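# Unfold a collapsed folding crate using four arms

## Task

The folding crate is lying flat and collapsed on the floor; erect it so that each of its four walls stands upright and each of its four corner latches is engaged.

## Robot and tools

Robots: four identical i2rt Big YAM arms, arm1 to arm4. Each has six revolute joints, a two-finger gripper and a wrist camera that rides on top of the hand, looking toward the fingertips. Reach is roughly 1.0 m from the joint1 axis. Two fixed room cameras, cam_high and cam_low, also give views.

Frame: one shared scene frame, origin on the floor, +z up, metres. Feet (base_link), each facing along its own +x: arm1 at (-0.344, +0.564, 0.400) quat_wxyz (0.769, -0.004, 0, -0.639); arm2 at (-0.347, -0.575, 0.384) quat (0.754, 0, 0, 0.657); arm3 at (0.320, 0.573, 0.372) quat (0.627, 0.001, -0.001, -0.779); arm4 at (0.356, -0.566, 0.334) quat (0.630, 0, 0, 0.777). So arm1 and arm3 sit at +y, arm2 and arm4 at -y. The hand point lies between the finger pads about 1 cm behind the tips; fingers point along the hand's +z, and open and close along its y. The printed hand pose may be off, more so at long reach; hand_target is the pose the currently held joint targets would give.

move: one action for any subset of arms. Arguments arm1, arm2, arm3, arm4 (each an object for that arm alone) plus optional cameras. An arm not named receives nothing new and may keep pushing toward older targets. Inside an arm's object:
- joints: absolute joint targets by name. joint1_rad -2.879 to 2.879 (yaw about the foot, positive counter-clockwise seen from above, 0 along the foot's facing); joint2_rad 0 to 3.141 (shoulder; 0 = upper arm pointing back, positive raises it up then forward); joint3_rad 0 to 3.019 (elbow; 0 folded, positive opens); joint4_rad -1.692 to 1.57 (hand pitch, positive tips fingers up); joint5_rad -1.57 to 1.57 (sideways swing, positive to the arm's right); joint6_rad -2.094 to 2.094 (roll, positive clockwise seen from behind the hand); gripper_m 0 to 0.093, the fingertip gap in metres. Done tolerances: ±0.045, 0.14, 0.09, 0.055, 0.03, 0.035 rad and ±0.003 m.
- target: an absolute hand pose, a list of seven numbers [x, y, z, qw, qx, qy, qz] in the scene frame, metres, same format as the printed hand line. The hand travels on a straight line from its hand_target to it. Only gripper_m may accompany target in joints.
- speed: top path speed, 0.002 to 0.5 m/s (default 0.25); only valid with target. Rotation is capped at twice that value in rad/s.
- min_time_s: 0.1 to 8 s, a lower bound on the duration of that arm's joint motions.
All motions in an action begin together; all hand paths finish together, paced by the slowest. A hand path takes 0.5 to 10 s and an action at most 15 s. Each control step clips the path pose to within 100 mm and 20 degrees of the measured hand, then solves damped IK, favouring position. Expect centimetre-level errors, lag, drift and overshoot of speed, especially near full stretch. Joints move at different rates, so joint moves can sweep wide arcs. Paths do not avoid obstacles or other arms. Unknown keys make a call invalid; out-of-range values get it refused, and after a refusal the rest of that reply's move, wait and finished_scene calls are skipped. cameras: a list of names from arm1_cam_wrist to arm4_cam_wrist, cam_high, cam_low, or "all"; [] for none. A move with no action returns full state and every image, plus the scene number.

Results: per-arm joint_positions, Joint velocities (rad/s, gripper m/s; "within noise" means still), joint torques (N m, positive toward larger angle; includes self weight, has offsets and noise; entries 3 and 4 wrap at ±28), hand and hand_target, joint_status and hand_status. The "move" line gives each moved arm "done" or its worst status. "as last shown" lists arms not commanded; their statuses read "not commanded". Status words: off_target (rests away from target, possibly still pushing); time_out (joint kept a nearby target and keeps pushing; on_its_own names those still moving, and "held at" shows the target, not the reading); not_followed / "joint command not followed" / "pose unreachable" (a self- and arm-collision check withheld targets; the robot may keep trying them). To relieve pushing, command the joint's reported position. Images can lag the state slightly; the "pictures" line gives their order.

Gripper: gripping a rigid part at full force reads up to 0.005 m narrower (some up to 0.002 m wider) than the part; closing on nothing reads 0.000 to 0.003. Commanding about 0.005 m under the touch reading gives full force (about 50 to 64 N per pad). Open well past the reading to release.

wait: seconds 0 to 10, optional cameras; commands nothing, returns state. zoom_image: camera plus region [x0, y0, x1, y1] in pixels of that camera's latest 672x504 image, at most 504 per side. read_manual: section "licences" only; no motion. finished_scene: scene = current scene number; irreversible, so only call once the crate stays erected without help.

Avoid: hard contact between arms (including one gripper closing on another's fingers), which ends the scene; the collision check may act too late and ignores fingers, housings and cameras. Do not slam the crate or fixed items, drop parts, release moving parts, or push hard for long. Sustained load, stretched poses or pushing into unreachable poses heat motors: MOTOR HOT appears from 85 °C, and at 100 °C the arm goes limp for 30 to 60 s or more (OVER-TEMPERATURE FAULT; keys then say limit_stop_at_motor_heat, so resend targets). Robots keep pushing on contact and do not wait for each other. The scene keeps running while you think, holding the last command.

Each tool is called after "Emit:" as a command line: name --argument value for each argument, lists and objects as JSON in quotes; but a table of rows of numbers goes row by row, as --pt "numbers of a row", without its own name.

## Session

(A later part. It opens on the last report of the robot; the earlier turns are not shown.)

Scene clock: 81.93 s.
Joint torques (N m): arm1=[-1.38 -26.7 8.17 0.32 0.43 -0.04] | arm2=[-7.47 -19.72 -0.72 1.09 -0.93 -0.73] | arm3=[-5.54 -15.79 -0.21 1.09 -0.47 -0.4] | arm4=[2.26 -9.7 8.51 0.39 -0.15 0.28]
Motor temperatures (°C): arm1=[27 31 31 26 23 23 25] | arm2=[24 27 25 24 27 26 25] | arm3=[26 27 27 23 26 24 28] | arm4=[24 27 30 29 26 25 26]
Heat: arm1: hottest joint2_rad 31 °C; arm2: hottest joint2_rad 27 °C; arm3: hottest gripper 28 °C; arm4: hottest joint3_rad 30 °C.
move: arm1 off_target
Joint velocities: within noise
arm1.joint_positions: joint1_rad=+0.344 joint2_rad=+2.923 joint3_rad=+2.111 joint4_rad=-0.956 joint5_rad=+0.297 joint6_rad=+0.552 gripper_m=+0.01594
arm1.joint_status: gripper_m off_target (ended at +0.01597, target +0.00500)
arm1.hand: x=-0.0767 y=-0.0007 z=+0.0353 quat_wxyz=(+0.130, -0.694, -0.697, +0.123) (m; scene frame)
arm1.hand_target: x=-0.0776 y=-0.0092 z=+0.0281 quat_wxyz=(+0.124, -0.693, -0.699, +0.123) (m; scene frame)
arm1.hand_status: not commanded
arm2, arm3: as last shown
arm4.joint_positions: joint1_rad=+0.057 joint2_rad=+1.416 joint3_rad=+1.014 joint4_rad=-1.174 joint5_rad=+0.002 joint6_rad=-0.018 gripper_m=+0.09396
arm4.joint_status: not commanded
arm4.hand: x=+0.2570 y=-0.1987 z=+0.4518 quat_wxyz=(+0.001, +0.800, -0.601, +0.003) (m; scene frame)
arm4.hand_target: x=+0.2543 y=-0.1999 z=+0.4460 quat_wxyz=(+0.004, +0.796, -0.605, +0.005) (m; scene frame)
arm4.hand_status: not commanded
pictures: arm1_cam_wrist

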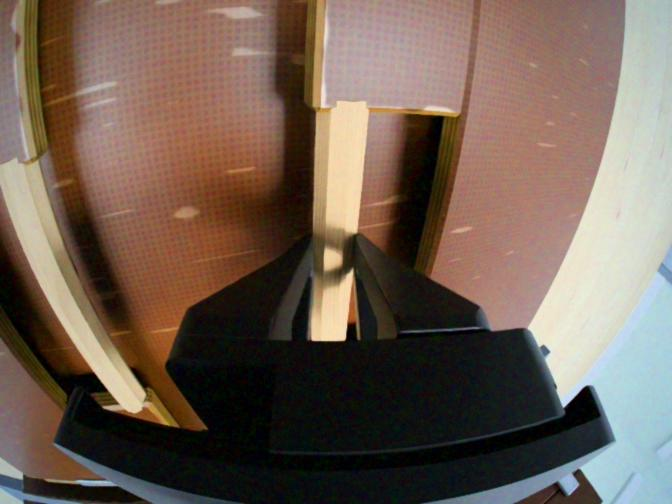

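Emit:
move --arm1 '{"target": [-0.092, -0.012, 0.138, -0.0184, 0.7007, 0.7130, -0.0187], "speed": 0.15}'

Emit:
move --arm1 '{"target": [-0.133, -0.013, 0.208, 0.0732, 0.6970, 0.7093, 0.0745], "speed": 0.15}'

Emit:
move --arm1 '{"target": [-0.195, -0.013, 0.257, 0.1636, 0.6816, 0.6935, 0.1665], "speed": 0.15}' --cameras '["cam_high"]'

Scene clock: 85.10 s.
Joint torques (N m): arm1=[-1.32 -30.86 4.93 0.12 0.54 -0.21] | arm2=[-7.47 -19.72 -0.72 1.07 -0.93 -0.73] | arm3=[-5.66 -16.15 -0.17 1.11 -0.43 -0.4] | arm4=[2.26 -9.7 8.51 0.39 -0.16 0.28]
Motor temperatures (°C): arm1=[27 31 31 26 23 23 25] | arm2=[24 27 25 24 27 26 25] | arm3=[26 27 27 23 26 24 28] | arm4=[24 27 30 29 26 25 26]
Heat: arm1: hottest joint2_rad 31 °C; arm2: hottest joint2_rad 27 °C; arm3: hottest gripper 28 °C; arm4: hottest joint3_rad 30 °C.
move: arm1 off_target
Joint velocities: within noise
arm1.joint_positions: joint1_rad=+0.249 joint2_rad=+2.643 joint3_rad=+1.759 joint4_rad=-0.733 joint5_rad=+0.031 joint6_rad=+0.444 gripper_m=+0.01594
arm1.joint_status: not commanded
arm1.hand: x=-0.0916 y=-0.0002 z=+0.1106 quat_wxyz=(+0.027, -0.710, -0.704, +0.011) (m; scene frame)
arm1.hand_target: x=-0.0920 y=-0.0142 z=+0.1367 quat_wxyz=(+0.015, -0.702, -0.712, +0.019) (m; scene frame)
arm1.hand_status: off_target (0.030 m and 2.0 deg from the pose sent, 0.104 m and 17.6 deg at the start)
arm2, arm3, arm4: as last shown
pictures: none

Scene clock: 86.60 s.
Joint torques (N m): arm1=[-0.91 -30.04 4.96 0.08 0.31 -0.18] | arm2=[-7.53 -19.78 -0.7 1.07 -0.93 -0.73] | arm3=[-5.54 -15.97 -0.29 1.07 -0.5 -0.35] | arm4=[2.32 -9.7 8.51 0.4 -0.16 0.29]
Motor temperatures (°C): arm1=[27 31 31 26 23 23 25] | arm2=[24 27 25 24 27 26 25] | arm3=[26 27 27 23 26 24 28] | arm4=[24 27 30 29 26 25 26]
Heat: arm1: hottest joint2_rad 31 °C; arm2: hottest joint2_rad 27 °C; arm3: hottest gripper 28 °C; arm4: hottest joint3_rad 30 °C.
move: arm1 off_target
Joint velocities: within noise
arm1.joint_positions: joint1_rad=+0.117 joint2_rad=+2.453 joint3_rad=+1.560 joint4_rad=-0.660 joint5_rad=-0.216 joint6_rad=+0.316 gripper_m=+0.01594
arm1.joint_status: not commanded
arm1.hand: x=-0.1315 y=-0.0001 z=+0.1791 quat_wxyz=(-0.057, -0.707, -0.699, -0.088) (m; scene frame)
arm1.hand_target: x=-0.1332 y=-0.0148 z=+0.2081 quat_wxyz=(-0.074, -0.698, -0.708, -0.075) (m; scene frame)
arm1.hand_status: off_target (0.032 m and 2.9 deg from the pose sent, 0.107 m and 15.2 deg at the start)
arm2, arm4: as last shown
arm3.joint_positions: joint1_rad=-0.762 joint2_rad=+2.096 joint3_rad=+0.858 joint4_rad=+0.146 joint5_rad=-0.653 joint6_rad=+0.716 gripper_m=+0.01587
arm3.joint_status: not commanded
arm3.hand: x=-0.0294 y=+0.2106 z=+0.2452 quat_wxyz=(-0.384, -0.923, -0.019, -0.013) (m; scene frame)
arm3.hand_target: x=-0.0349 y=+0.2390 z=+0.2479 quat_wxyz=(-0.382, -0.924, -0.007, -0.004) (m; scene frame)
arm3.hand_status: not commanded
pictures: none

Scene clock: 88.13 s.
Joint torques (N m): arm1=[-0.91 -29.22 5.33 -0.42 -0.03 -0.23] | arm2=[-7.47 -19.66 -0.72 1.09 -0.93 -0.73] | arm3=[-5.42 -16.03 -0.23 1.16 -0.45 -0.38] | arm4=[2.26 -9.7 8.51 0.39 -0.16 0.28]
Motor temperatures (°C): arm1=[27 31 31 26 23 23 25] | arm2=[24 27 25 24 27 26 25] | arm3=[26 27 27 23 26 24 28] | arm4=[24 27 30 29 26 25 26]
Heat: arm1: hottest joint2_rad 31 °C; arm2: hottest joint2_rad 27 °C; arm3: hottest gripper 28 °C; arm4: hottest joint3_rad 30 °C.
move: arm1 off_target
Joint velocities: within noise
arm1.joint_positions: joint1_rad=-0.047 joint2_rad=+2.358 joint3_rad=+1.459 joint4_rad=-0.660 joint5_rad=-0.472 joint6_rad=+0.149 gripper_m=+0.01555
arm1.joint_status: not commanded
arm1.hand: x=-0.1879 y=+0.0012 z=+0.2240 quat_wxyz=(-0.145, -0.690, -0.686, -0.180) (m; scene frame)
arm1.hand_target: x=-0.1924 y=-0.0125 z=+0.2552 quat_wxyz=(-0.161, -0.680, -0.696, -0.165) (m; scene frame)
arm1.hand_status: off_target (0.037 m and 3.0 deg from the pose sent, 0.101 m and 15.5 deg at the start)
arm2, arm3, arm4: as last shown
pictures: cam_high

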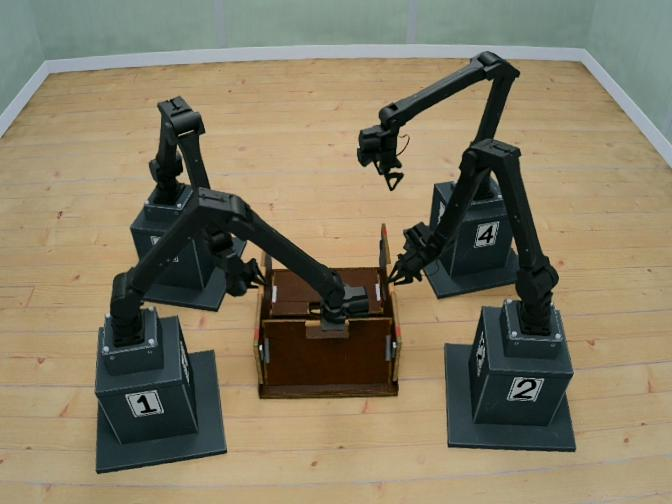

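Emit:
move --arm1 '{"target": [-0.298, -0.009, 0.272, 0.2512, 0.6544, 0.6658, 0.2556], "speed": 0.11}' --arm4 '{"target": [-0.011, 0.013, 0.150, 0.1238, -0.7024, 0.6902, -0.1217], "speed": 0.3, "joints": {"gripper_m": 0.04}}' --cameras '["cam_high", "arm4_cam_wrist"]'

Emit:
move --arm1 '{"target": [-0.328, -0.009, 0.264, 0.2512, 0.6544, 0.6658, 0.2556], "speed": 0.08}'

Emit:
move --arm1 '{"target": [-0.353, -0.009, 0.260, 0.2512, 0.6544, 0.6658, 0.2556], "speed": 0.08}' --cameras '["cam_high", "cam_low"]'

Scene clock: 94.57 s.
Joint torques (N m): arm1=[-1.38 -25.64 7.49 -1.39 -0.72 -0.22] | arm2=[-7.47 -19.72 -0.7 1.1 -0.93 -0.73] | arm3=[-5.19 -16.5 -0.18 1.18 -0.49 -0.42] | arm4=[1.96 -23.3 11.89 -0.98 0.21 0.31]
Motor temperatures (°C): arm1=[27 31 31 26 23 23 25] | arm2=[24 27 25 24 28 26 26] | arm3=[26 27 27 23 26 24 28] | arm4=[24 27 30 29 26 25 26]
Heat: arm1: hottest joint2_rad 31 °C; arm2: hottest joint5_rad 28 °C; arm3: hottest gripper 28 °C; arm4: hottest joint3_rad 30 °C.
move: arm1 off_target; arm4 done
Joint velocities: within noise
arm1.joint_positions: joint1_rad=-0.289 joint2_rad=+2.358 joint3_rad=+1.470 joint4_rad=-0.825 joint5_rad=-0.721 joint6_rad=-0.152 gripper_m=+0.01347
arm1.joint_status: not commanded
arm1.hand: x=-0.2887 y=+0.0049 z=+0.2534 quat_wxyz=(-0.238, -0.663, -0.659, -0.264) (m; scene frame)
arm1.hand_target: x=-0.2964 y=-0.0090 z=+0.2717 quat_wxyz=(-0.251, -0.654, -0.666, -0.256) (m; scene frame)
arm1.hand_status: off_target (0.025 m and 2.2 deg from the pose sent, 0.121 m and 15.7 deg at the start)
arm2, arm3: as last shown
arm4.joint_positions: joint1_rad=+0.427 joint2_rad=+2.674 joint3_rad=+2.179 joint4_rad=-1.278 joint5_rad=+0.286 joint6_rad=+0.628 gripper_m=+0.04007
arm4.joint_status: all done
arm4.hand: x=-0.0063 y=+0.0093 z=+0.1575 quat_wxyz=(-0.125, +0.709, -0.684, +0.120) (m; scene frame)
arm4.hand_target: x=-0.0088 y=+0.0132 z=+0.1472 quat_wxyz=(-0.127, +0.703, -0.690, +0.120) (m; scene frame)
arm4.hand_status: done (0.010 m and 1.0 deg from the pose sent, 0.456 m and 24.9 deg at the start)
pictures: arm4_cam_wrist, cam_high

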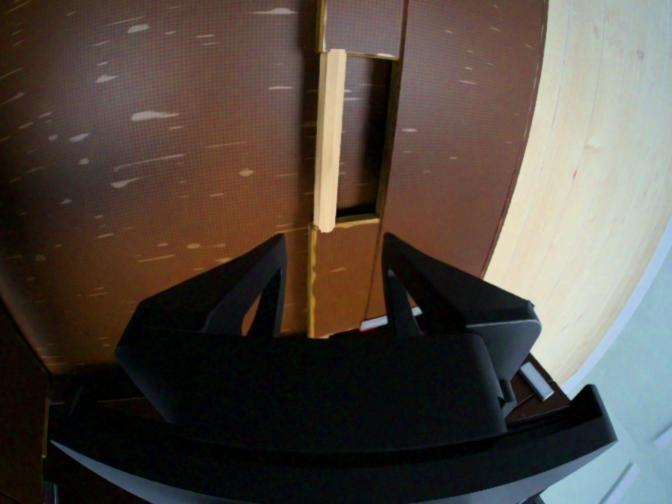

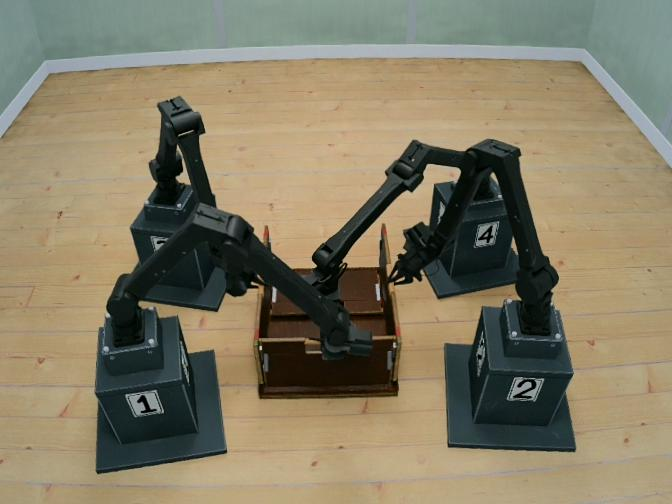

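Scene clock: 95.70 s.
Joint torques (N m): arm1=[-3.96 -25.41 7.6 -0.87 0.02 -0.32] | arm2=[-7.53 -19.78 -0.69 1.07 -0.87 -0.73] | arm3=[-4.84 -15.91 -0.2 1.07 -0.48 -0.39] | arm4=[2.08 -23.12 11.89 -0.96 0.21 0.32]
Motor temperatures (°C): arm1=[27 31 31 26 23 23 25] | arm2=[24 27 25 24 28 26 26] | arm3=[26 27 27 23 26 24 28] | arm4=[24 27 30 29 26 25 26]
Heat: arm1: hottest joint2_rad 31 °C; arm2: hottest joint5_rad 28 °C; arm3: hottest gripper 28 °C; arm4: hottest joint3_rad 30 °C.
move: arm1 off_target
Joint velocities: within noise
arm1.joint_positions: joint1_rad=-0.314 joint2_rad=+2.375 joint3_rad=+1.496 joint4_rad=-0.876 joint5_rad=-0.736 joint6_rad=-0.210 gripper_m=+0.01315
arm1.joint_status: not commanded
arm1.hand: x=-0.3002 y=+0.0051 z=+0.2535 quat_wxyz=(-0.243, -0.654, -0.662, -0.273) (m; scene frame)
arm1.hand_target: x=-0.3269 y=-0.0087 z=+0.2646 quat_wxyz=(-0.254, -0.654, -0.664, -0.257) (m; scene frame)
arm1.hand_status: off_target (0.033 m and 2.3 deg from the pose sent, 0.043 m and 2.2 deg at the start)
arm2.joint_positions: joint1_rad=-0.763 joint2_rad=+2.125 joint3_rad=+0.786 joint4_rad=+0.269 joint5_rad=-0.616 joint6_rad=+0.794 gripper_m=+0.01710
arm2.joint_status: not commanded
arm2.hand: x=-0.0407 y=-0.2038 z=+0.2399 quat_wxyz=(+0.021, +0.019, -0.926, -0.377) (m; scene frame)
arm2.hand_target: x=-0.0254 y=-0.2379 z=+0.2507 quat_wxyz=(+0.000, +0.007, -0.925, -0.381) (m; scene frame)
arm2.hand_status: not commanded
arm3: as last shown
arm3.hand_target: x=-0.0349 y=+0.2390 z=+0.2479 quat_wxyz=(-0.382, -0.924, -0.008, -0.004) (m; scene frame)
arm4.joint_positions: joint1_rad=+0.432 joint2_rad=+2.674 joint3_rad=+2.179 joint4_rad=-1.278 joint5_rad=+0.286 joint6_rad=+0.630 gripper_m=+0.04007
arm4.joint_status: not commanded
arm4.hand: x=-0.0090 y=+0.0076 z=+0.1575 quat_wxyz=(-0.125, +0.710, -0.683, +0.120) (m; scene frame)
arm4.hand_target: x=-0.0115 y=+0.0116 z=+0.1473 quat_wxyz=(-0.127, +0.704, -0.689, +0.120) (m; scene frame)
arm4.hand_status: not commanded
pictures: none

Scene clock: 96.77 s.
Joint torques (N m): arm1=[-7.47 -24.53 7.49 -1.13 0.5 -0.42] | arm2=[-7.53 -19.72 -0.69 1.09 -0.87 -0.73] | arm3=[-5.42 -15.03 -0.16 1.05 -0.46 -0.4] | arm4=[1.79 -23.06 11.88 -0.96 0.21 0.32]
Motor temperatures (°C): arm1=[27 31 31 26 23 23 25] | arm2=[24 27 25 24 28 26 26] | arm3=[26 27 27 23 26 24 28] | arm4=[24 27 30 29 26 25 26]
Heat: arm1: hottest joint2_rad 31 °C; arm2: hottest joint5_rad 28 °C; arm3: hottest gripper 28 °C; arm4: hottest joint3_rad 30 °C.
move: arm1 off_target
Joint velocities: within noise
arm1.joint_positions: joint1_rad=-0.316 joint2_rad=+2.389 joint3_rad=+1.520 joint4_rad=-0.919 joint5_rad=-0.736 joint6_rad=-0.250 gripper_m=+0.01313
arm1.joint_status: not commanded
arm1.hand: x=-0.3010 y=+0.0053 z=+0.2530 quat_wxyz=(-0.239, -0.645, -0.669, -0.280) (m; scene frame)
arm1.hand_target: x=-0.3510 y=-0.0067 z=+0.2600 quat_wxyz=(-0.252, -0.655, -0.665, -0.256) (m; scene frame)
arm1.hand_status: off_target (0.054 m and 3.3 deg from the pose sent, 0.055 m and 2.3 deg at the start)
arm2, arm3: as last shown
arm4.joint_positions: joint1_rad=+0.428 joint2_rad=+2.674 joint3_rad=+2.179 joint4_rad=-1.278 joint5_rad=+0.286 joint6_rad=+0.630 gripper_m=+0.04007
arm4.joint_status: not commanded
arm4.hand: x=-0.0072 y=+0.0088 z=+0.1575 quat_wxyz=(-0.125, +0.709, -0.684, +0.120) (m; scene frame)
arm4.hand_target: x=-0.0097 y=+0.0127 z=+0.1473 quat_wxyz=(-0.127, +0.703, -0.690, +0.120) (m; scene frame)
arm4.hand_status: not commanded
pictures: cam_high, cam_low

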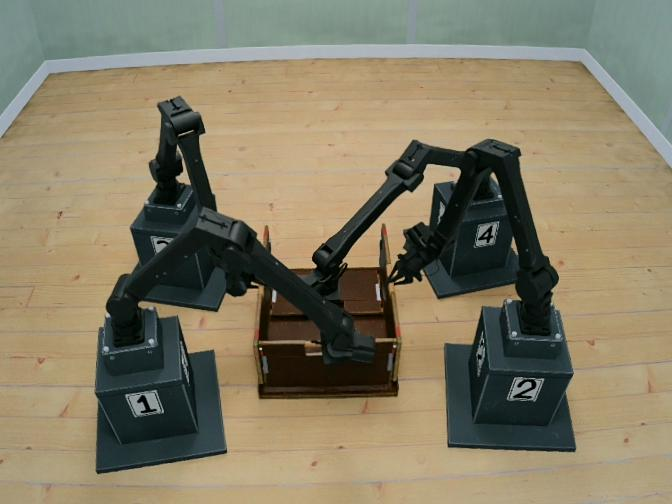

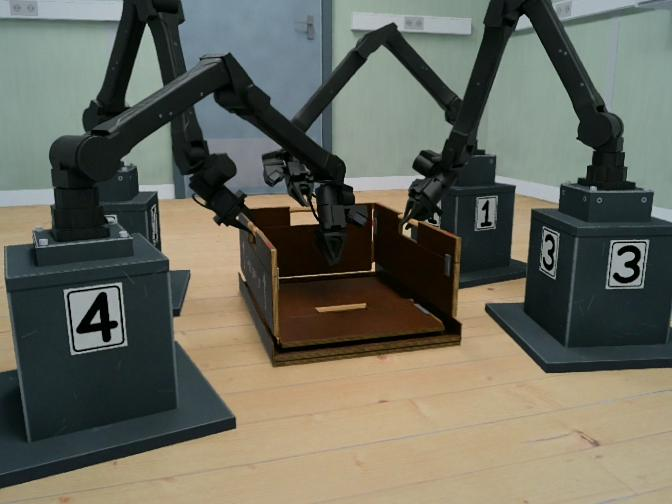

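Emit:
zoom_image --camera "cam_high" --region '[240, 320, 420, 410]'

Scaled by 2.800 from the camera's 672x504 image, which has a finer 960x720 frame.

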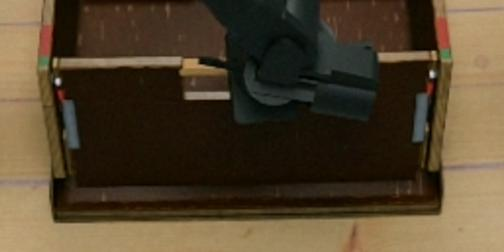

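Emit:
move --arm1 '{"target": [-0.252, -0.007, 0.260, 0.2512, 0.6544, 0.6658, 0.2556], "speed": 0.1}' --arm4 '{"target": [0.023, 0.014, 0.026, 0.1238, -0.7024, 0.6902, -0.1217], "speed": 0.15, "joints": {"gripper_m": 0.036}}' --cameras '["cam_high", "arm4_cam_wrist"]'

Scene clock: 102.93 s.
Joint torques (N m): arm1=[5.01 -24.12 5.87 1.83 -0.9 0.14] | arm2=[-7.53 -19.78 -0.69 1.06 -0.87 -0.73] | arm3=[-5.07 -16.32 -0.13 1.05 -0.46 -0.4] | arm4=[1.44 -23 10.81 -0.31 0.1 -0.06]
Motor temperatures (°C): arm1=[27 32 31 26 23 23 25] | arm2=[24 27 25 24 28 26 26] | arm3=[26 27 27 23 26 24 29] | arm4=[24 28 30 29 26 25 26]
Heat: arm1: hottest joint2_rad 32 °C; arm2: hottest joint5_rad 28 °C; arm3: hottest gripper 29 °C; arm4: hottest joint3_rad 30 °C.
move: arm1 off_target; arm4 off_target
Joint velocities: within noise
arm1.joint_positions: joint1_rad=-0.300 joint2_rad=+2.347 joint3_rad=+1.450 joint4_rad=-0.792 joint5_rad=-0.716 joint6_rad=-0.115 gripper_m=+0.01309
arm1.joint_status: not commanded
arm1.hand: x=-0.2953 y=+0.0046 z=+0.2535 quat_wxyz=(-0.240, -0.676, -0.648, -0.257) (m; scene frame)
arm1.hand_target: x=-0.2597 y=-0.0046 z=+0.2602 quat_wxyz=(-0.248, -0.656, -0.666, -0.253) (m; scene frame)
arm1.hand_status: off_target (0.045 m and 3.5 deg from the pose sent, 0.051 m and 3.3 deg at the start)
arm2, arm3: as last shown
arm4.joint_positions: joint1_rad=+0.392 joint2_rad=+2.861 joint3_rad=+2.215 joint4_rad=-1.131 joint5_rad=+0.292 joint6_rad=+0.625 gripper_m=+0.03607
arm4.joint_status: all done
arm4.hand: x=+0.0253 y=+0.0072 z=+0.0387 quat_wxyz=(-0.125, +0.698, -0.694, +0.125) (m; scene frame)
arm4.hand_target: x=+0.0250 y=+0.0131 z=+0.0273 quat_wxyz=(-0.124, +0.702, -0.691, +0.121) (m; scene frame)
arm4.hand_status: off_target (0.015 m and 0.9 deg from the pose sent, 0.135 m and 1.0 deg at the start)
pictures: arm4_cam_wrist, cam_high

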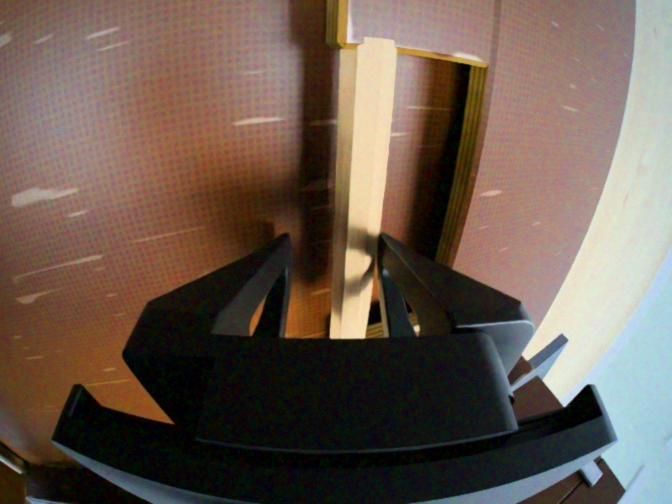

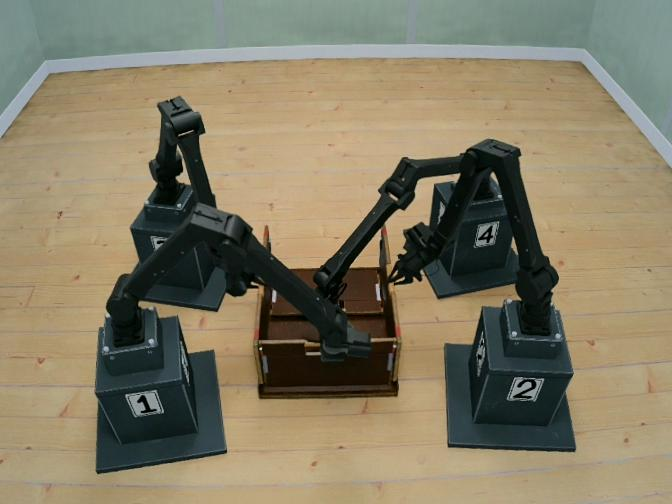

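Emit:
move --arm1 '{"target": [-0.296, -0.008, 0.258, 0.2512, 0.6544, 0.6658, 0.2556], "speed": 0.1}' --arm4 '{"target": [0.031, 0.014, 0.023, 0.1238, -0.7024, 0.6902, -0.1217], "speed": 0.1}' --cameras '["arm4_cam_wrist"]'

Scene clock: 105.90 s.
Joint torques (N m): arm1=[-0.44 -22.59 7.84 -0.21 -0.85 -0.16] | arm2=[-7.53 -19.72 -0.68 1.07 -0.87 -0.73] | arm3=[-5.36 -15.97 -0.27 1.14 -0.43 -0.4] | arm4=[1.14 -23.12 9.54 -0.13 0.15 -0.07]
Motor temperatures (°C): arm1=[27 32 31 26 23 23 25] | arm2=[24 27 25 24 28 26 26] | arm3=[26 27 27 23 26 24 29] | arm4=[24 28 30 29 26 25 26]
Heat: arm1: hottest joint2_rad 32 °C; arm2: hottest joint5_rad 28 °C; arm3: hottest gripper 29 °C; arm4: hottest joint3_rad 30 °C.
move: arm1 off_target; arm4 off_target
Joint velocities: within noise
arm1.joint_positions: joint1_rad=-0.303 joint2_rad=+2.353 joint3_rad=+1.459 joint4_rad=-0.813 joint5_rad=-0.719 joint6_rad=-0.149 gripper_m=+0.01309
arm1.joint_status: not commanded
arm1.hand: x=-0.2964 y=+0.0058 z=+0.2531 quat_wxyz=(-0.240, -0.668, -0.655, -0.260) (m; scene frame)
arm1.hand_target: x=-0.2961 y=-0.0086 z=+0.2575 quat_wxyz=(-0.252, -0.657, -0.663, -0.255) (m; scene frame)
arm1.hand_status: off_target (0.015 m and 2.4 deg from the pose sent, 0.013 m and 3.5 deg at the start)
arm2, arm3: as last shown
arm4.joint_positions: joint1_rad=+0.387 joint2_rad=+2.861 joint3_rad=+2.215 joint4_rad=-1.118 joint5_rad=+0.292 joint6_rad=+0.614 gripper_m=+0.03607
arm4.joint_status: not commanded
arm4.hand: x=+0.0264 y=+0.0111 z=+0.0381 quat_wxyz=(-0.125, +0.699, -0.693, +0.120) (m; scene frame)
arm4.hand_target: x=+0.0321 y=+0.0136 z=+0.0234 quat_wxyz=(-0.124, +0.702, -0.690, +0.122) (m; scene frame)
arm4.hand_status: off_target (0.016 m and 0.5 deg from the pose sent, 0.018 m and 0.9 deg at the start)
pictures: arm4_cam_wrist

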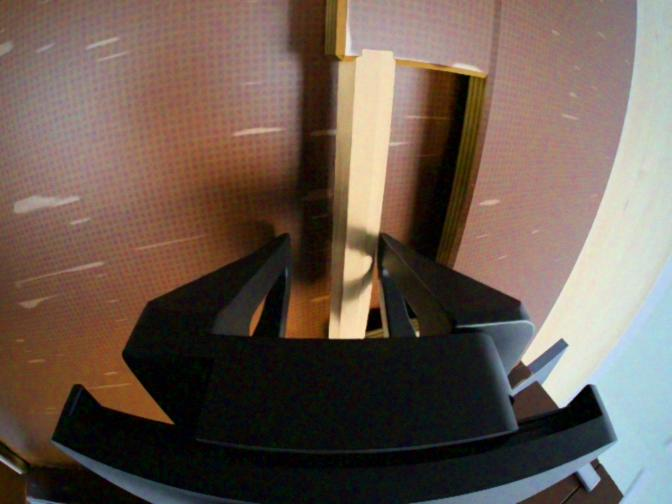

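Emit:
move --arm1 '{"joints": {"gripper_m": 0.045}}' --arm4 '{"joints": {"gripper_m": 0.005}}' --cameras '["arm4_cam_wrist"]'

Scene clock: 108.57 s.
Joint torques (N m): arm1=[-0.09 -23.18 7.75 0.02 -0.44 -0.11] | arm2=[-7.53 -19.72 -0.68 1.06 -0.87 -0.73] | arm3=[-5.48 -16.09 -0.06 1.06 -0.43 -0.36] | arm4=[1.79 -23 9.51 0.12 -0.12 -0.1]
Motor temperatures (°C): arm1=[27 32 32 26 23 23 25] | arm2=[24 27 25 24 28 26 26] | arm3=[26 27 27 23 26 24 29] | arm4=[24 29 30 29 26 25 26]
Heat: arm1: hottest joint2_rad 32 °C; arm2: hottest joint5_rad 28 °C; arm3: hottest gripper 29 °C; arm4: hottest joint3_rad 30 °C.
move: arm1 done; arm4 off_target
Joint velocities: within noise
arm1.joint_positions: joint1_rad=-0.292 joint2_rad=+2.353 joint3_rad=+1.462 joint4_rad=-0.824 joint5_rad=-0.728 joint6_rad=-0.158 gripper_m=+0.04490
arm1.joint_status: all done
arm1.hand: x=-0.2892 y=+0.0067 z=+0.2551 quat_wxyz=(-0.241, -0.661, -0.659, -0.265) (m; scene frame)
arm1.hand_target: x=-0.2904 y=-0.0064 z=+0.2576 quat_wxyz=(-0.249, -0.655, -0.665, -0.259) (m; scene frame)
arm1.hand_status: not commanded
arm2, arm3: as last shown
arm4.joint_positions: joint1_rad=+0.382 joint2_rad=+2.861 joint3_rad=+2.215 joint4_rad=-1.134 joint5_rad=+0.307 joint6_rad=+0.628 gripper_m=+0.01591
arm4.joint_status: gripper_m off_target (ended at +0.01594, target +0.00500)
arm4.hand: x=+0.0331 y=+0.0111 z=+0.0396 quat_wxyz=(-0.132, +0.693, -0.697, +0.128) (m; scene frame)
arm4.hand_target: x=+0.0328 y=+0.0119 z=+0.0242 quat_wxyz=(-0.127, +0.700, -0.692, +0.126) (m; scene frame)
arm4.hand_status: not commanded
pictures: arm4_cam_wrist

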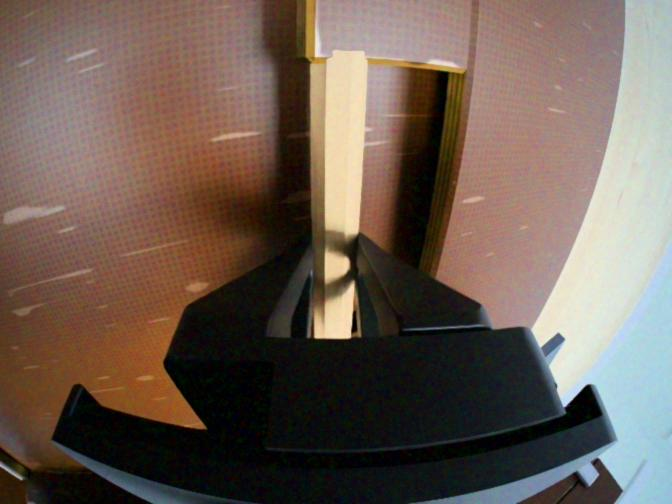

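Emit:
move --arm1 '{"target": [-0.363, -0.008, 0.334, 0.2512, 0.6544, 0.6658, 0.2556], "speed": 0.15}' --arm4 '{"target": [0.045, 0.012, 0.128, 0.0187, -0.7130, 0.7007, -0.0184], "speed": 0.15}'

Emit:
move --arm4 '{"target": [0.086, 0.012, 0.198, -0.0745, -0.7093, 0.6970, 0.0732], "speed": 0.15}'

Emit:
move --arm4 '{"target": [0.149, 0.012, 0.248, -0.1665, -0.6935, 0.6816, 0.1636], "speed": 0.15}' --cameras '["cam_high"]'

Scene clock: 113.03 s.
Joint torques (N m): arm1=[-0.21 -24.7 8.7 -0.08 -0.23 -0.07] | arm2=[-7.53 -19.72 -0.69 1.07 -0.87 -0.73] | arm3=[-5.01 -15.79 -0.31 1.02 -0.44 -0.41] | arm4=[1.73 -26.87 6.41 -0.69 -0.15 -0.23]
Motor temperatures (°C): arm1=[27 32 32 26 23 23 25] | arm2=[24 27 25 24 28 26 26] | arm3=[26 27 27 23 26 24 29] | arm4=[24 29 30 29 26 25 26]
Heat: arm1: hottest joint2_rad 32 °C; arm2: hottest joint5_rad 28 °C; arm3: hottest gripper 29 °C; arm4: hottest joint3_rad 30 °C.
move: arm1 off_target; arm4 off_target
Joint velocities: within noise
arm1.joint_positions: joint1_rad=-0.409 joint2_rad=+2.269 joint3_rad=+1.522 joint4_rad=-1.075 joint5_rad=-0.716 joint6_rad=-0.317 gripper_m=+0.04496
arm1.joint_status: not commanded
arm1.hand: x=-0.3552 y=+0.0060 z=+0.3218 quat_wxyz=(-0.245, -0.658, -0.659, -0.270) (m; scene frame)
arm1.hand_target: x=-0.3622 y=-0.0105 z=+0.3340 quat_wxyz=(-0.254, -0.653, -0.667, -0.253) (m; scene frame)
arm1.hand_status: off_target (0.020 m and 2.0 deg from the pose sent, 0.109 m and 1.9 deg at the start)
arm2: as last shown
arm3.joint_positions: joint1_rad=-0.762 joint2_rad=+2.096 joint3_rad=+0.858 joint4_rad=+0.146 joint5_rad=-0.653 joint6_rad=+0.716 gripper_m=+0.01587
arm3.joint_status: not commanded
arm3.hand: x=-0.0294 y=+0.2106 z=+0.2452 quat_wxyz=(-0.384, -0.923, -0.019, -0.013) (m; scene frame)
arm3.hand_target: x=-0.0349 y=+0.2390 z=+0.2479 quat_wxyz=(-0.382, -0.924, -0.008, -0.004) (m; scene frame)
arm3.hand_status: not commanded
arm4.joint_positions: joint1_rad=+0.298 joint2_rad=+2.573 joint3_rad=+1.848 joint4_rad=-0.870 joint5_rad=+0.043 joint6_rad=+0.521 gripper_m=+0.01591
arm4.joint_status: not commanded
arm4.hand: x=+0.0444 y=+0.0127 z=+0.1105 quat_wxyz=(-0.018, +0.702, -0.712, +0.017) (m; scene frame)
arm4.hand_target: x=+0.0432 y=+0.0144 z=+0.1273 quat_wxyz=(-0.017, +0.712, -0.702, +0.013) (m; scene frame)
arm4.hand_status: off_target (0.017 m and 1.8 deg from the pose sent, 0.089 m and 18.2 deg at the start)
pictures: none

Scene clock: 114.57 s.
Joint torques (N m): arm1=[-0.62 -24.06 8.84 -0.32 -0.22 -0.06] | arm2=[-7.47 -19.78 -0.66 1.07 -0.86 -0.73] | arm3=[-5.25 -15.74 -0.24 1.09 -0.41 -0.44] | arm4=[1.55 -26.46 6 -1.13 0.18 -0.27]
Motor temperatures (°C): arm1=[27 32 32 26 23 23 25] | arm2=[24 27 25 24 28 26 26] | arm3=[26 27 27 23 26 24 29] | arm4=[24 29 30 29 26 25 26]
Heat: arm1: hottest joint2_rad 32 °C; arm2: hottest joint5_rad 28 °C; arm3: hottest gripper 29 °C; arm4: hottest joint3_rad 30 °C.
move: arm4 off_target
Joint velocities: within noise
arm1.joint_positions: joint1_rad=-0.411 joint2_rad=+2.269 joint3_rad=+1.522 joint4_rad=-1.077 joint5_rad=-0.716 joint6_rad=-0.317 gripper_m=+0.04496
arm1.joint_status: not commanded
arm1.hand: x=-0.3560 y=+0.0063 z=+0.3219 quat_wxyz=(-0.244, -0.659, -0.658, -0.270) (m; scene frame)
arm1.hand_target: x=-0.3631 y=-0.0102 z=+0.3340 quat_wxyz=(-0.254, -0.654, -0.666, -0.253) (m; scene frame)
arm1.hand_status: not commanded
arm2.joint_positions: joint1_rad=-0.764 joint2_rad=+2.125 joint3_rad=+0.786 joint4_rad=+0.269 joint5_rad=-0.616 joint6_rad=+0.794 gripper_m=+0.01710
arm2.joint_status: not commanded
arm2.hand: x=-0.0401 y=-0.2043 z=+0.2399 quat_wxyz=(+0.020, +0.018, -0.926, -0.377) (m; scene frame)
arm2.hand_target: x=-0.0248 y=-0.2381 z=+0.2507 quat_wxyz=(+0.000, +0.006, -0.925, -0.381) (m; scene frame)
arm2.hand_status: not commanded
arm3.joint_positions: joint1_rad=-0.762 joint2_rad=+2.098 joint3_rad=+0.858 joint4_rad=+0.146 joint5_rad=-0.655 joint6_rad=+0.717 gripper_m=+0.01587
arm3.joint_status: not commanded
arm3.hand: x=-0.0289 y=+0.2106 z=+0.2446 quat_wxyz=(-0.384, -0.923, -0.018, -0.014) (m; scene frame)
arm3.hand_target: x=-0.0346 y=+0.2392 z=+0.2473 quat_wxyz=(-0.382, -0.924, -0.007, -0.005) (m; scene frame)
arm3.hand_status: not commanded
arm4.joint_positions: joint1_rad=+0.180 joint2_rad=+2.378 joint3_rad=+1.630 joint4_rad=-0.750 joint5_rad=-0.210 joint6_rad=+0.406 gripper_m=+0.01591
arm4.joint_status: not commanded
arm4.hand: x=+0.0809 y=+0.0128 z=+0.1743 quat_wxyz=(+0.083, +0.699, -0.706, -0.073) (m; scene frame)
arm4.hand_target: x=+0.0850 y=+0.0125 z=+0.1970 quat_wxyz=(+0.077, +0.709, -0.697, -0.074) (m; scene frame)
arm4.hand_status: off_target (0.024 m and 1.9 deg from the pose sent, 0.097 m and 14.9 deg at the start)
pictures: none

Scene clock: 116.07 s.
Joint torques (N m): arm1=[-0.5 -24.64 8.55 -0.23 -0.18 -0.08] | arm2=[-7.47 -19.72 -0.64 1.07 -0.82 -0.73] | arm3=[-5.07 -16.15 -0.12 1.02 -0.28 -0.41] | arm4=[1.03 -25.47 6.2 -1.48 0.01 -0.34]
Motor temperatures (°C): arm1=[27 32 32 26 23 23 25] | arm2=[24 27 25 24 28 26 26] | arm3=[26 27 27 23 26 24 29] | arm4=[24 29 30 29 26 25 26]
Heat: arm1: hottest joint2_rad 32 °C; arm2: hottest joint5_rad 28 °C; arm3: hottest gripper 29 °C; arm4: hottest joint3_rad 30 °C.
move: arm4 off_target
Joint velocities: within noise
arm1.joint_positions: joint1_rad=-0.409 joint2_rad=+2.269 joint3_rad=+1.522 joint4_rad=-1.077 joint5_rad=-0.716 joint6_rad=-0.317 gripper_m=+0.04496
arm1.joint_status: not commanded
arm1.hand: x=-0.3551 y=+0.0063 z=+0.3218 quat_wxyz=(-0.244, -0.659, -0.658, -0.270) (m; scene frame)
arm1.hand_target: x=-0.3622 y=-0.0102 z=+0.3340 quat_wxyz=(-0.254, -0.653, -0.667, -0.253) (m; scene frame)
arm1.hand_status: not commanded
arm2.joint_positions: joint1_rad=-0.764 joint2_rad=+2.125 joint3_rad=+0.786 joint4_rad=+0.269 joint5_rad=-0.618 joint6_rad=+0.794 gripper_m=+0.01710
arm2.joint_status: not commanded
arm2.hand: x=-0.0403 y=-0.2042 z=+0.2400 quat_wxyz=(+0.021, +0.019, -0.926, -0.377) (m; scene frame)
arm2.hand_target: x=-0.0250 y=-0.2376 z=+0.2509 quat_wxyz=(+0.000, +0.007, -0.924, -0.381) (m; scene frame)
arm2.hand_status: not commanded
arm3.joint_positions: joint1_rad=-0.762 joint2_rad=+2.098 joint3_rad=+0.858 joint4_rad=+0.146 joint5_rad=-0.658 joint6_rad=+0.717 gripper_m=+0.01587
arm3.joint_status: not commanded
arm3.hand: x=-0.0285 y=+0.2104 z=+0.2449 quat_wxyz=(-0.385, -0.922, -0.019, -0.015) (m; scene frame)
arm3.hand_target: x=-0.0347 y=+0.2391 z=+0.2477 quat_wxyz=(-0.382, -0.924, -0.007, -0.005) (m; scene frame)
arm3.hand_status: not commanded
arm4.joint_positions: joint1_rad=+0.027 joint2_rad=+2.257 joint3_rad=+1.494 joint4_rad=-0.707 joint5_rad=-0.472 joint6_rad=+0.262 gripper_m=+0.01599
arm4.joint_status: not commanded
arm4.hand: x=+0.1371 y=+0.0119 z=+0.2229 quat_wxyz=(+0.176, +0.686, -0.688, -0.161) (m; scene frame)
arm4.hand_target: x=+0.1448 y=+0.0109 z=+0.2468 quat_wxyz=(+0.168, +0.695, -0.680, -0.162) (m; scene frame)
arm4.hand_status: off_target (0.028 m and 1.6 deg from the pose sent, 0.100 m and 14.4 deg at the start)
pictures: cam_high

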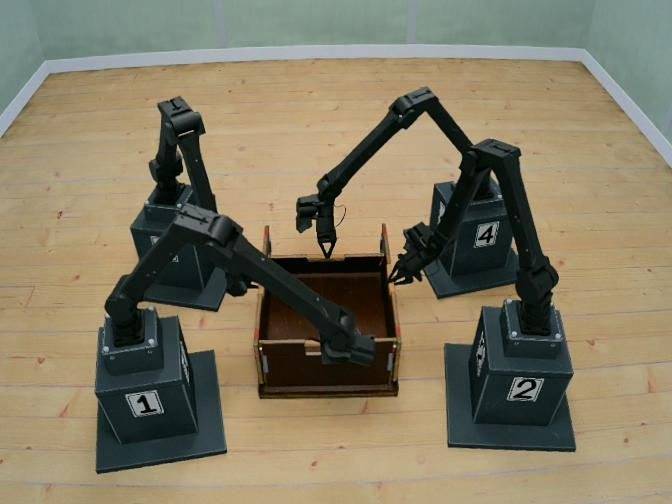

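Emit:
move --arm4 '{"target": [0.255, 0.012, 0.269, -0.2556, -0.6658, 0.6544, 0.2512], "speed": 0.11}'

Emit:
move --arm4 '{"target": [0.292, 0.012, 0.262, -0.2556, -0.6658, 0.6544, 0.2512], "speed": 0.08}' --arm1 '{"joints": {"joint1_rad": -0.2, "joint2_rad": 1.45, "joint3_rad": 0.95, "joint4_rad": -1.0, "joint5_rad": 0, "joint6_rad": 0}, "min_time_s": 1.5}'

Emit:
move --arm4 '{"target": [0.328, 0.012, 0.260, -0.2556, -0.6658, 0.6544, 0.2512], "speed": 0.08}' --cameras '["cam_high", "cam_low", "arm4_cam_wrist"]'

Scene clock: 119.83 s.
Joint torques (N m): arm1=[-0.97 -24.7 8.65 -0.28 -0.2 -0.11] | arm2=[-7.18 -19.66 -0.61 1.07 -0.81 -0.73] | arm3=[-5.71 -16.26 -0.13 0.84 -0.13 -0.48] | arm4=[-1.55 -22.77 7.61 -2.36 -0.1 -0.57]
Motor temperatures (°C): arm1=[27 32 32 26 23 23 25] | arm2=[24 27 25 24 28 26 26] | arm3=[26 27 27 23 26 24 29] | arm4=[24 29 30 29 26 25 27]
Heat: arm1: hottest joint2_rad 32 °C; arm2: hottest joint5_rad 28 °C; arm3: hottest gripper 29 °C; arm4: hottest joint3_rad 30 °C.
move: arm4 off_target
Joint velocities: arm1=[within noise] | arm2=[within noise] | arm3=[0.044 -0.005 0.002 0.007 0.022 0.022 0] | arm4=[within noise]
arm1: as last shown
arm2.joint_positions: joint1_rad=-0.767 joint2_rad=+2.125 joint3_rad=+0.786 joint4_rad=+0.269 joint5_rad=-0.618 joint6_rad=+0.794 gripper_m=+0.01710
arm2.joint_status: not commanded
arm2.hand: x=-0.0392 y=-0.2051 z=+0.2400 quat_wxyz=(+0.020, +0.017, -0.926, -0.377) (m; scene frame)
arm2.hand_target: x=-0.0247 y=-0.2375 z=+0.2509 quat_wxyz=(+0.000, +0.007, -0.925, -0.381) (m; scene frame)
arm2.hand_status: not commanded
arm3.joint_positions: joint1_rad=-0.759 joint2_rad=+2.099 joint3_rad=+0.857 joint4_rad=+0.149 joint5_rad=-0.663 joint6_rad=+0.722 gripper_m=+0.01587
arm3.joint_status: not commanded
arm3.hand: x=-0.0263 y=+0.2093 z=+0.2446 quat_wxyz=(-0.387, -0.922, -0.018, -0.018) (m; scene frame)
arm3.hand_target: x=-0.0337 y=+0.2397 z=+0.2469 quat_wxyz=(-0.382, -0.924, -0.007, -0.006) (m; scene frame)
arm3.hand_status: not commanded
arm4.joint_positions: joint1_rad=-0.184 joint2_rad=+2.231 joint3_rad=+1.458 joint4_rad=-0.813 joint5_rad=-0.748 joint6_rad=+0.001 gripper_m=+0.01618
arm4.joint_status: not commanded
arm4.hand: x=+0.2241 y=+0.0089 z=+0.2543 quat_wxyz=(+0.266, +0.664, -0.652, -0.250) (m; scene frame)
arm4.hand_target: x=+0.2503 y=+0.0117 z=+0.2688 quat_wxyz=(+0.257, +0.667, -0.653, -0.252) (m; scene frame)
arm4.hand_status: off_target (0.034 m and 1.3 deg from the pose sent, 0.127 m and 14.5 deg at the start)
pictures: none

Scene clock: 122.00 s.
Joint torques (N m): arm1=[1.14 -12.92 7.1 1.25 0.22 0.19] | arm2=[-7.12 -19.66 -0.61 1.02 -0.81 -0.73] | arm3=[-5.77 -16.15 -0.14 0.85 -0.1 -0.45] | arm4=[-1.67 -20.89 8.88 -2.29 0.41 -0.54]
Motor temperatures (°C): arm1=[27 32 32 26 23 23 25] | arm2=[24 27 25 24 28 26 26] | arm3=[26 27 27 23 26 24 29] | arm4=[24 29 30 29 26 25 27]
Heat: arm1: hottest joint2_rad 32 °C; arm2: hottest joint5_rad 28 °C; arm3: hottest gripper 29 °C; arm4: hottest joint3_rad 30 °C.
move: arm1 done; arm4 off_target
Joint velocities: within noise
arm1.joint_positions: joint1_rad=-0.210 joint2_rad=+1.448 joint3_rad=+0.957 joint4_rad=-1.019 joint5_rad=-0.010 joint6_rad=-0.021 gripper_m=+0.04496
arm1.joint_status: all done
arm1.hand: x=-0.3521 y=+0.1700 z=+0.4893 quat_wxyz=(-0.025, -0.708, -0.706, +0.023) (m; scene frame)
arm1.hand_target: x=-0.3490 y=+0.1700 z=+0.4872 quat_wxyz=(-0.026, -0.709, -0.704, +0.025) (m; scene frame)
arm1.hand_status: not commanded
arm2.joint_positions: joint1_rad=-0.769 joint2_rad=+2.125 joint3_rad=+0.786 joint4_rad=+0.271 joint5_rad=-0.618 joint6_rad=+0.794 gripper_m=+0.01710
arm2.joint_status: not commanded
arm2.hand: x=-0.0384 y=-0.2054 z=+0.2402 quat_wxyz=(+0.019, +0.017, -0.926, -0.377) (m; scene frame)
arm2.hand_target: x=-0.0244 y=-0.2377 z=+0.2510 quat_wxyz=(+0.000, +0.007, -0.924, -0.381) (m; scene frame)
arm2.hand_status: not commanded
arm3.joint_positions: joint1_rad=-0.758 joint2_rad=+2.099 joint3_rad=+0.855 joint4_rad=+0.151 joint5_rad=-0.664 joint6_rad=+0.722 gripper_m=+0.01587
arm3.joint_status: not commanded
arm3.hand: x=-0.0251 y=+0.2089 z=+0.2446 quat_wxyz=(-0.387, -0.922, -0.019, -0.019) (m; scene frame)
arm3.hand_target: x=-0.0328 y=+0.2398 z=+0.2467 quat_wxyz=(-0.382, -0.924, -0.007, -0.007) (m; scene frame)
arm3.hand_status: not commanded
arm4.joint_positions: joint1_rad=-0.251 joint2_rad=+2.231 joint3_rad=+1.466 joint4_rad=-0.873 joint5_rad=-0.757 joint6_rad=-0.087 gripper_m=+0.01620
arm4.joint_status: not commanded
arm4.hand: x=+0.2617 y=+0.0082 z=+0.2579 quat_wxyz=(+0.267, +0.662, -0.651, -0.257) (m; scene frame)
arm4.hand_target: x=+0.2908 y=+0.0125 z=+0.2630 quat_wxyz=(+0.255, +0.665, -0.655, -0.253) (m; scene frame)
arm4.hand_status: off_target (0.031 m and 1.6 deg from the pose sent, 0.068 m and 1.3 deg at the start)
pictures: none

Scene clock: 123.23 s.
Joint torques (N m): arm1=[0.44 -12.63 6.94 1.21 0.2 0.18] | arm2=[-6.65 -19.72 -0.61 1.01 -0.81 -0.73] | arm3=[-6.01 -15.74 -0.18 0.84 -0.04 -0.5] | arm4=[-5.71 -20.84 8.57 -2.44 0.7 -0.81]
Motor temperatures (°C): arm1=[27 32 32 26 23 23 25] | arm2=[24 27 25 24 28 26 26] | arm3=[26 27 27 23 26 24 29] | arm4=[24 29 30 29 26 25 27]
Heat: arm1: hottest joint2_rad 32 °C; arm2: hottest joint5_rad 28 °C; arm3: hottest gripper 29 °C; arm4: hottest joint3_rad 30 °C.
move: arm4 off_target
Joint velocities: within noise
arm1: as last shown
arm1.hand_target: x=-0.3490 y=+0.1700 z=+0.4872 quat_wxyz=(-0.026, -0.709, -0.705, +0.025) (m; scene frame)
arm2.joint_positions: joint1_rad=-0.772 joint2_rad=+2.125 joint3_rad=+0.786 joint4_rad=+0.271 joint5_rad=-0.618 joint6_rad=+0.794 gripper_m=+0.01710
arm2.joint_status: not commanded
arm2.hand: x=-0.0372 y=-0.2064 z=+0.2402 quat_wxyz=(+0.019, +0.015, -0.926, -0.378) (m; scene frame)
arm2.hand_target: x=-0.0248 y=-0.2375 z=+0.2509 quat_wxyz=(+0.000, +0.007, -0.925, -0.381) (m; scene frame)
arm2.hand_status: not commanded
arm3.joint_positions: joint1_rad=-0.755 joint2_rad=+2.098 joint3_rad=+0.852 joint4_rad=+0.151 joint5_rad=-0.667 joint6_rad=+0.725 gripper_m=+0.01587
arm3.joint_status: not commanded
arm3.hand: x=-0.0226 y=+0.2083 z=+0.2449 quat_wxyz=(-0.388, -0.921, -0.019, -0.021) (m; scene frame)
arm3.hand_target: x=-0.0320 y=+0.2408 z=+0.2468 quat_wxyz=(-0.382, -0.924, -0.006, -0.007) (m; scene frame)
arm3.hand_status: not commanded
arm4.joint_positions: joint1_rad=-0.257 joint2_rad=+2.246 joint3_rad=+1.491 joint4_rad=-0.928 joint5_rad=-0.757 joint6_rad=-0.137 gripper_m=+0.01620
arm4.joint_status: not commanded
arm4.hand: x=+0.2651 y=+0.0059 z=+0.2569 quat_wxyz=(+0.276, +0.670, -0.642, -0.251) (m; scene frame)
arm4.hand_target: x=+0.3245 y=+0.0095 z=+0.2590 quat_wxyz=(+0.256, +0.665, -0.655, -0.252) (m; scene frame)
arm4.hand_status: off_target (0.063 m and 2.8 deg from the pose sent, 0.066 m and 1.6 deg at the start)
pictures: arm4_cam_wrist, cam_high, cam_low

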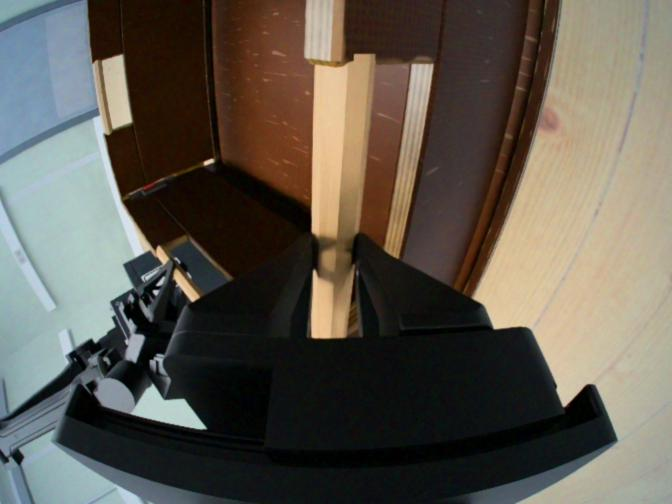

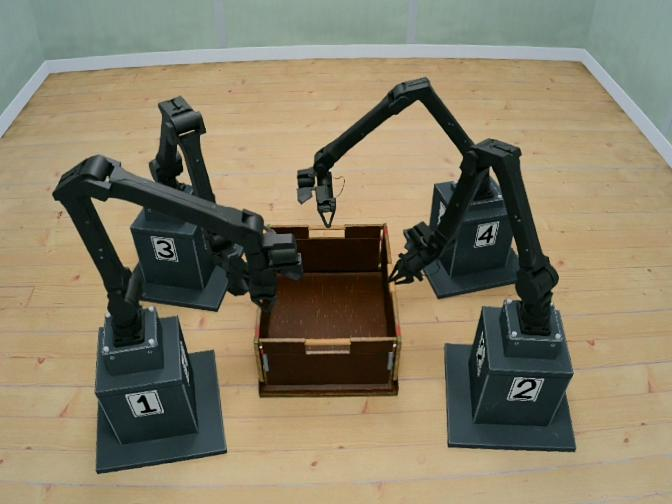

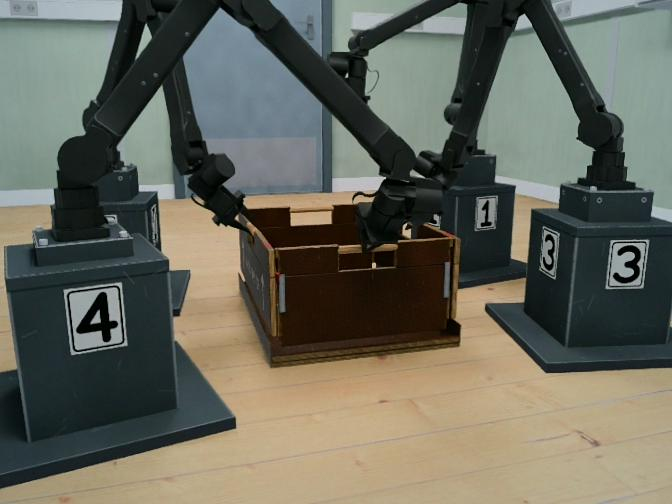

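Emit:
move --arm4 '{"target": [0.345, 0.012, 0.258, -0.2556, -0.6658, 0.6544, 0.2512], "speed": 0.08}' --cameras '["cam_low", "cam_high"]'

Emit:
zoom_image --camera "cam_low" --region '[220, 190, 480, 370]'

Scene clock: 125.83 s.
Joint torques (N m): arm1=[0.26 -13.16 7.1 1.2 0.25 0.16] | arm2=[-6.71 -19.72 -0.61 0.99 -0.81 -0.73] | arm3=[-6.12 -15.5 -0.23 0.88 -0.04 -0.47] | arm4=[-7.53 -20.72 8.49 -2.63 0.92 -0.95]
Motor temperatures (°C): arm1=[27 31 32 26 23 23 25] | arm2=[24 27 25 24 28 26 26] | arm3=[26 27 26 23 26 24 29] | arm4=[24 29 30 29 26 25 27]
Heat: arm1: hottest joint3_rad 32 °C; arm2: hottest joint5_rad 28 °C; arm3: hottest gripper 29 °C; arm4: hottest joint3_rad 30 °C.
move: arm4 off_target
Joint velocities: within noise
arm1, arm2, arm3: as last shown
arm4.joint_positions: joint1_rad=-0.260 joint2_rad=+2.252 joint3_rad=+1.503 joint4_rad=-0.950 joint5_rad=-0.760 joint6_rad=-0.157 gripper_m=+0.01620
arm4.joint_status: not commanded
arm4.hand: x=+0.2664 y=+0.0063 z=+0.2575 quat_wxyz=(+0.279, +0.673, -0.638, -0.251) (m; scene frame)
arm4.hand_target: x=+0.3403 y=+0.0090 z=+0.2584 quat_wxyz=(+0.255, +0.664, -0.656, -0.253) (m; scene frame)
arm4.hand_status: off_target (0.079 m and 3.4 deg from the pose sent, 0.080 m and 2.8 deg at the start)
pictures: cam_high, cam_low

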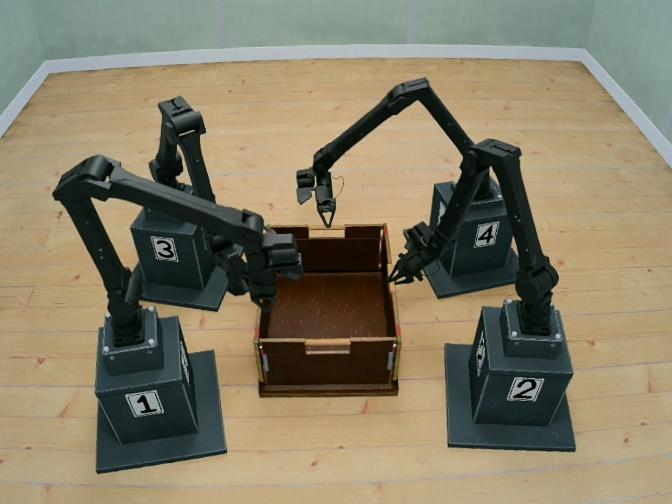

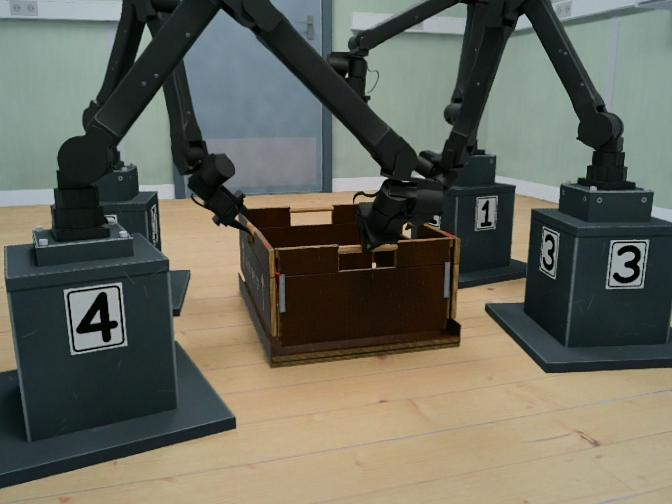

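Scaled by 1.938 from the camera's 672x504 image, which has a finer 960x720 frame.

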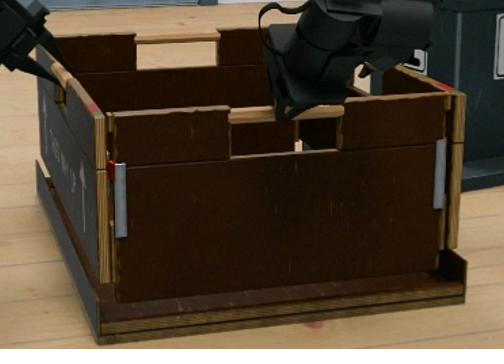

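Pull test on arm4.

Emit:
move --arm4 '{"target": [0.215, 0.010, 0.260, -0.2556, -0.6658, 0.6544, 0.2512], "speed": 0.1}' --cameras '["cam_low", "cam_high"]'

Scene clock: 128.27 s.
Joint torques (N m): arm1=[0.44 -12.69 6.93 1.06 0.21 0.16] | arm2=[-6.65 -19.78 -0.59 0.99 -0.81 -0.73] | arm3=[-5.83 -16.38 -0.18 0.75 -0.04 -0.48] | arm4=[6.42 -20.54 7.19 1.31 -0.51 0.41]
Motor temperatures (°C): arm1=[27 31 32 26 23 23 25] | arm2=[24 27 25 24 28 26 26] | arm3=[26 27 26 23 26 24 29] | arm4=[24 29 30 29 27 25 27]
Heat: arm1: hottest joint3_rad 32 °C; arm2: hottest joint5_rad 28 °C; arm3: hottest gripper 29 °C; arm4: hottest joint3_rad 30 °C.
move: arm4 off_target
Joint velocities: within noise
arm1, arm2: as last shown
arm3.joint_positions: joint1_rad=-0.755 joint2_rad=+2.098 joint3_rad=+0.852 joint4_rad=+0.152 joint5_rad=-0.667 joint6_rad=+0.727 gripper_m=+0.01587
arm3.joint_status: not commanded
arm3.hand: x=-0.0228 y=+0.2082 z=+0.2451 quat_wxyz=(-0.388, -0.921, -0.019, -0.021) (m; scene frame)
arm3.hand_target: x=-0.0320 y=+0.2408 z=+0.2469 quat_wxyz=(-0.382, -0.924, -0.006, -0.007) (m; scene frame)
arm3.hand_status: not commanded
arm4.joint_positions: joint1_rad=-0.237 joint2_rad=+2.210 joint3_rad=+1.435 joint4_rad=-0.822 joint5_rad=-0.724 joint6_rad=-0.016 gripper_m=+0.01620
arm4.joint_status: not commanded
arm4.hand: x=+0.2581 y=+0.0068 z=+0.2571 quat_wxyz=(+0.253, +0.653, -0.669, -0.248) (m; scene frame)
arm4.hand_target: x=+0.2236 y=+0.0077 z=+0.2588 quat_wxyz=(+0.253, +0.666, -0.657, -0.247) (m; scene frame)
arm4.hand_status: off_target (0.043 m and 2.2 deg from the pose sent, 0.052 m and 3.4 deg at the start)
pictures: cam_high, cam_low

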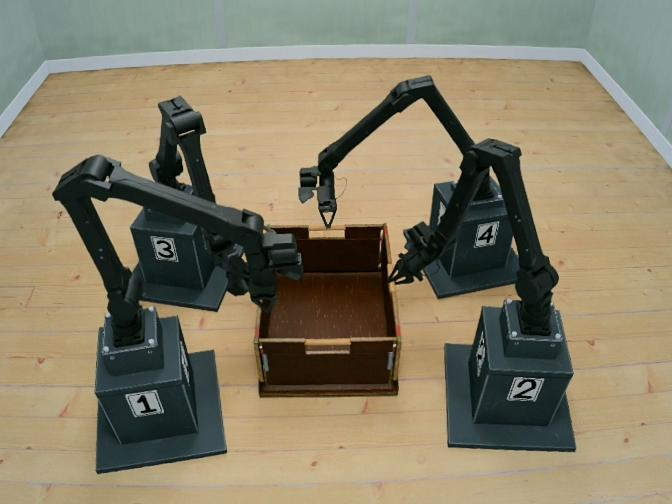

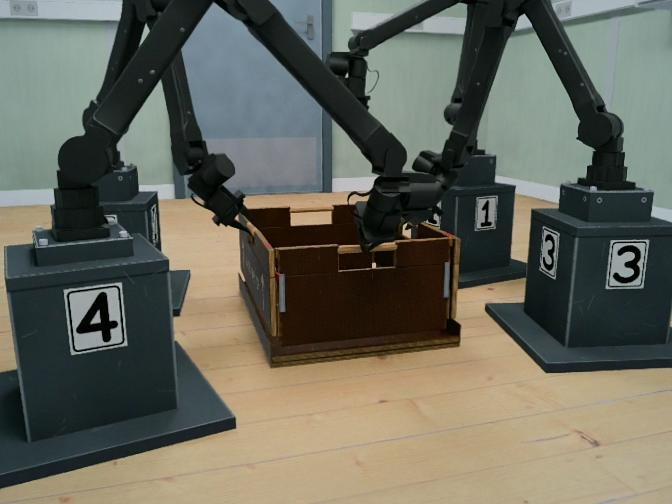

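Emit:
zoom_image --camera "cam_low" --region '[220, 190, 480, 370]'

Emit:
zoom_image --camera "cam_high" --region '[250, 210, 410, 410]'

Scaled by 1.938 from the camera's 672x504 image, which has a finer 960x720 frame.

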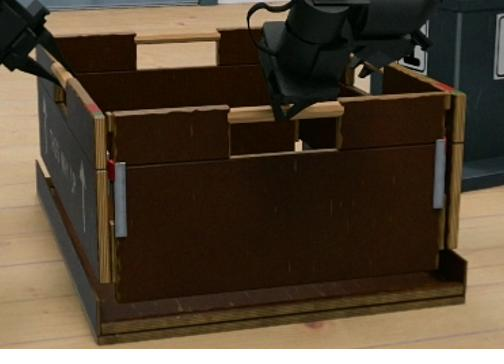

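Scaled by 2.520 from the camera's 672x504 image, which has a finer 960x720 frame.

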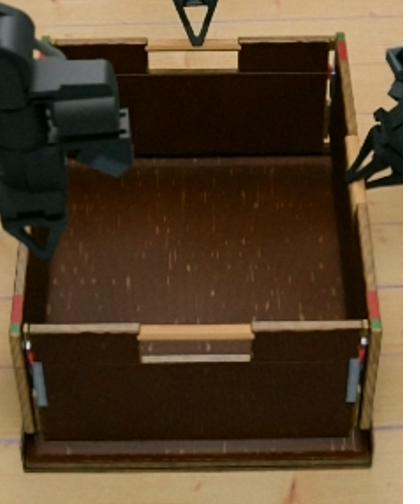

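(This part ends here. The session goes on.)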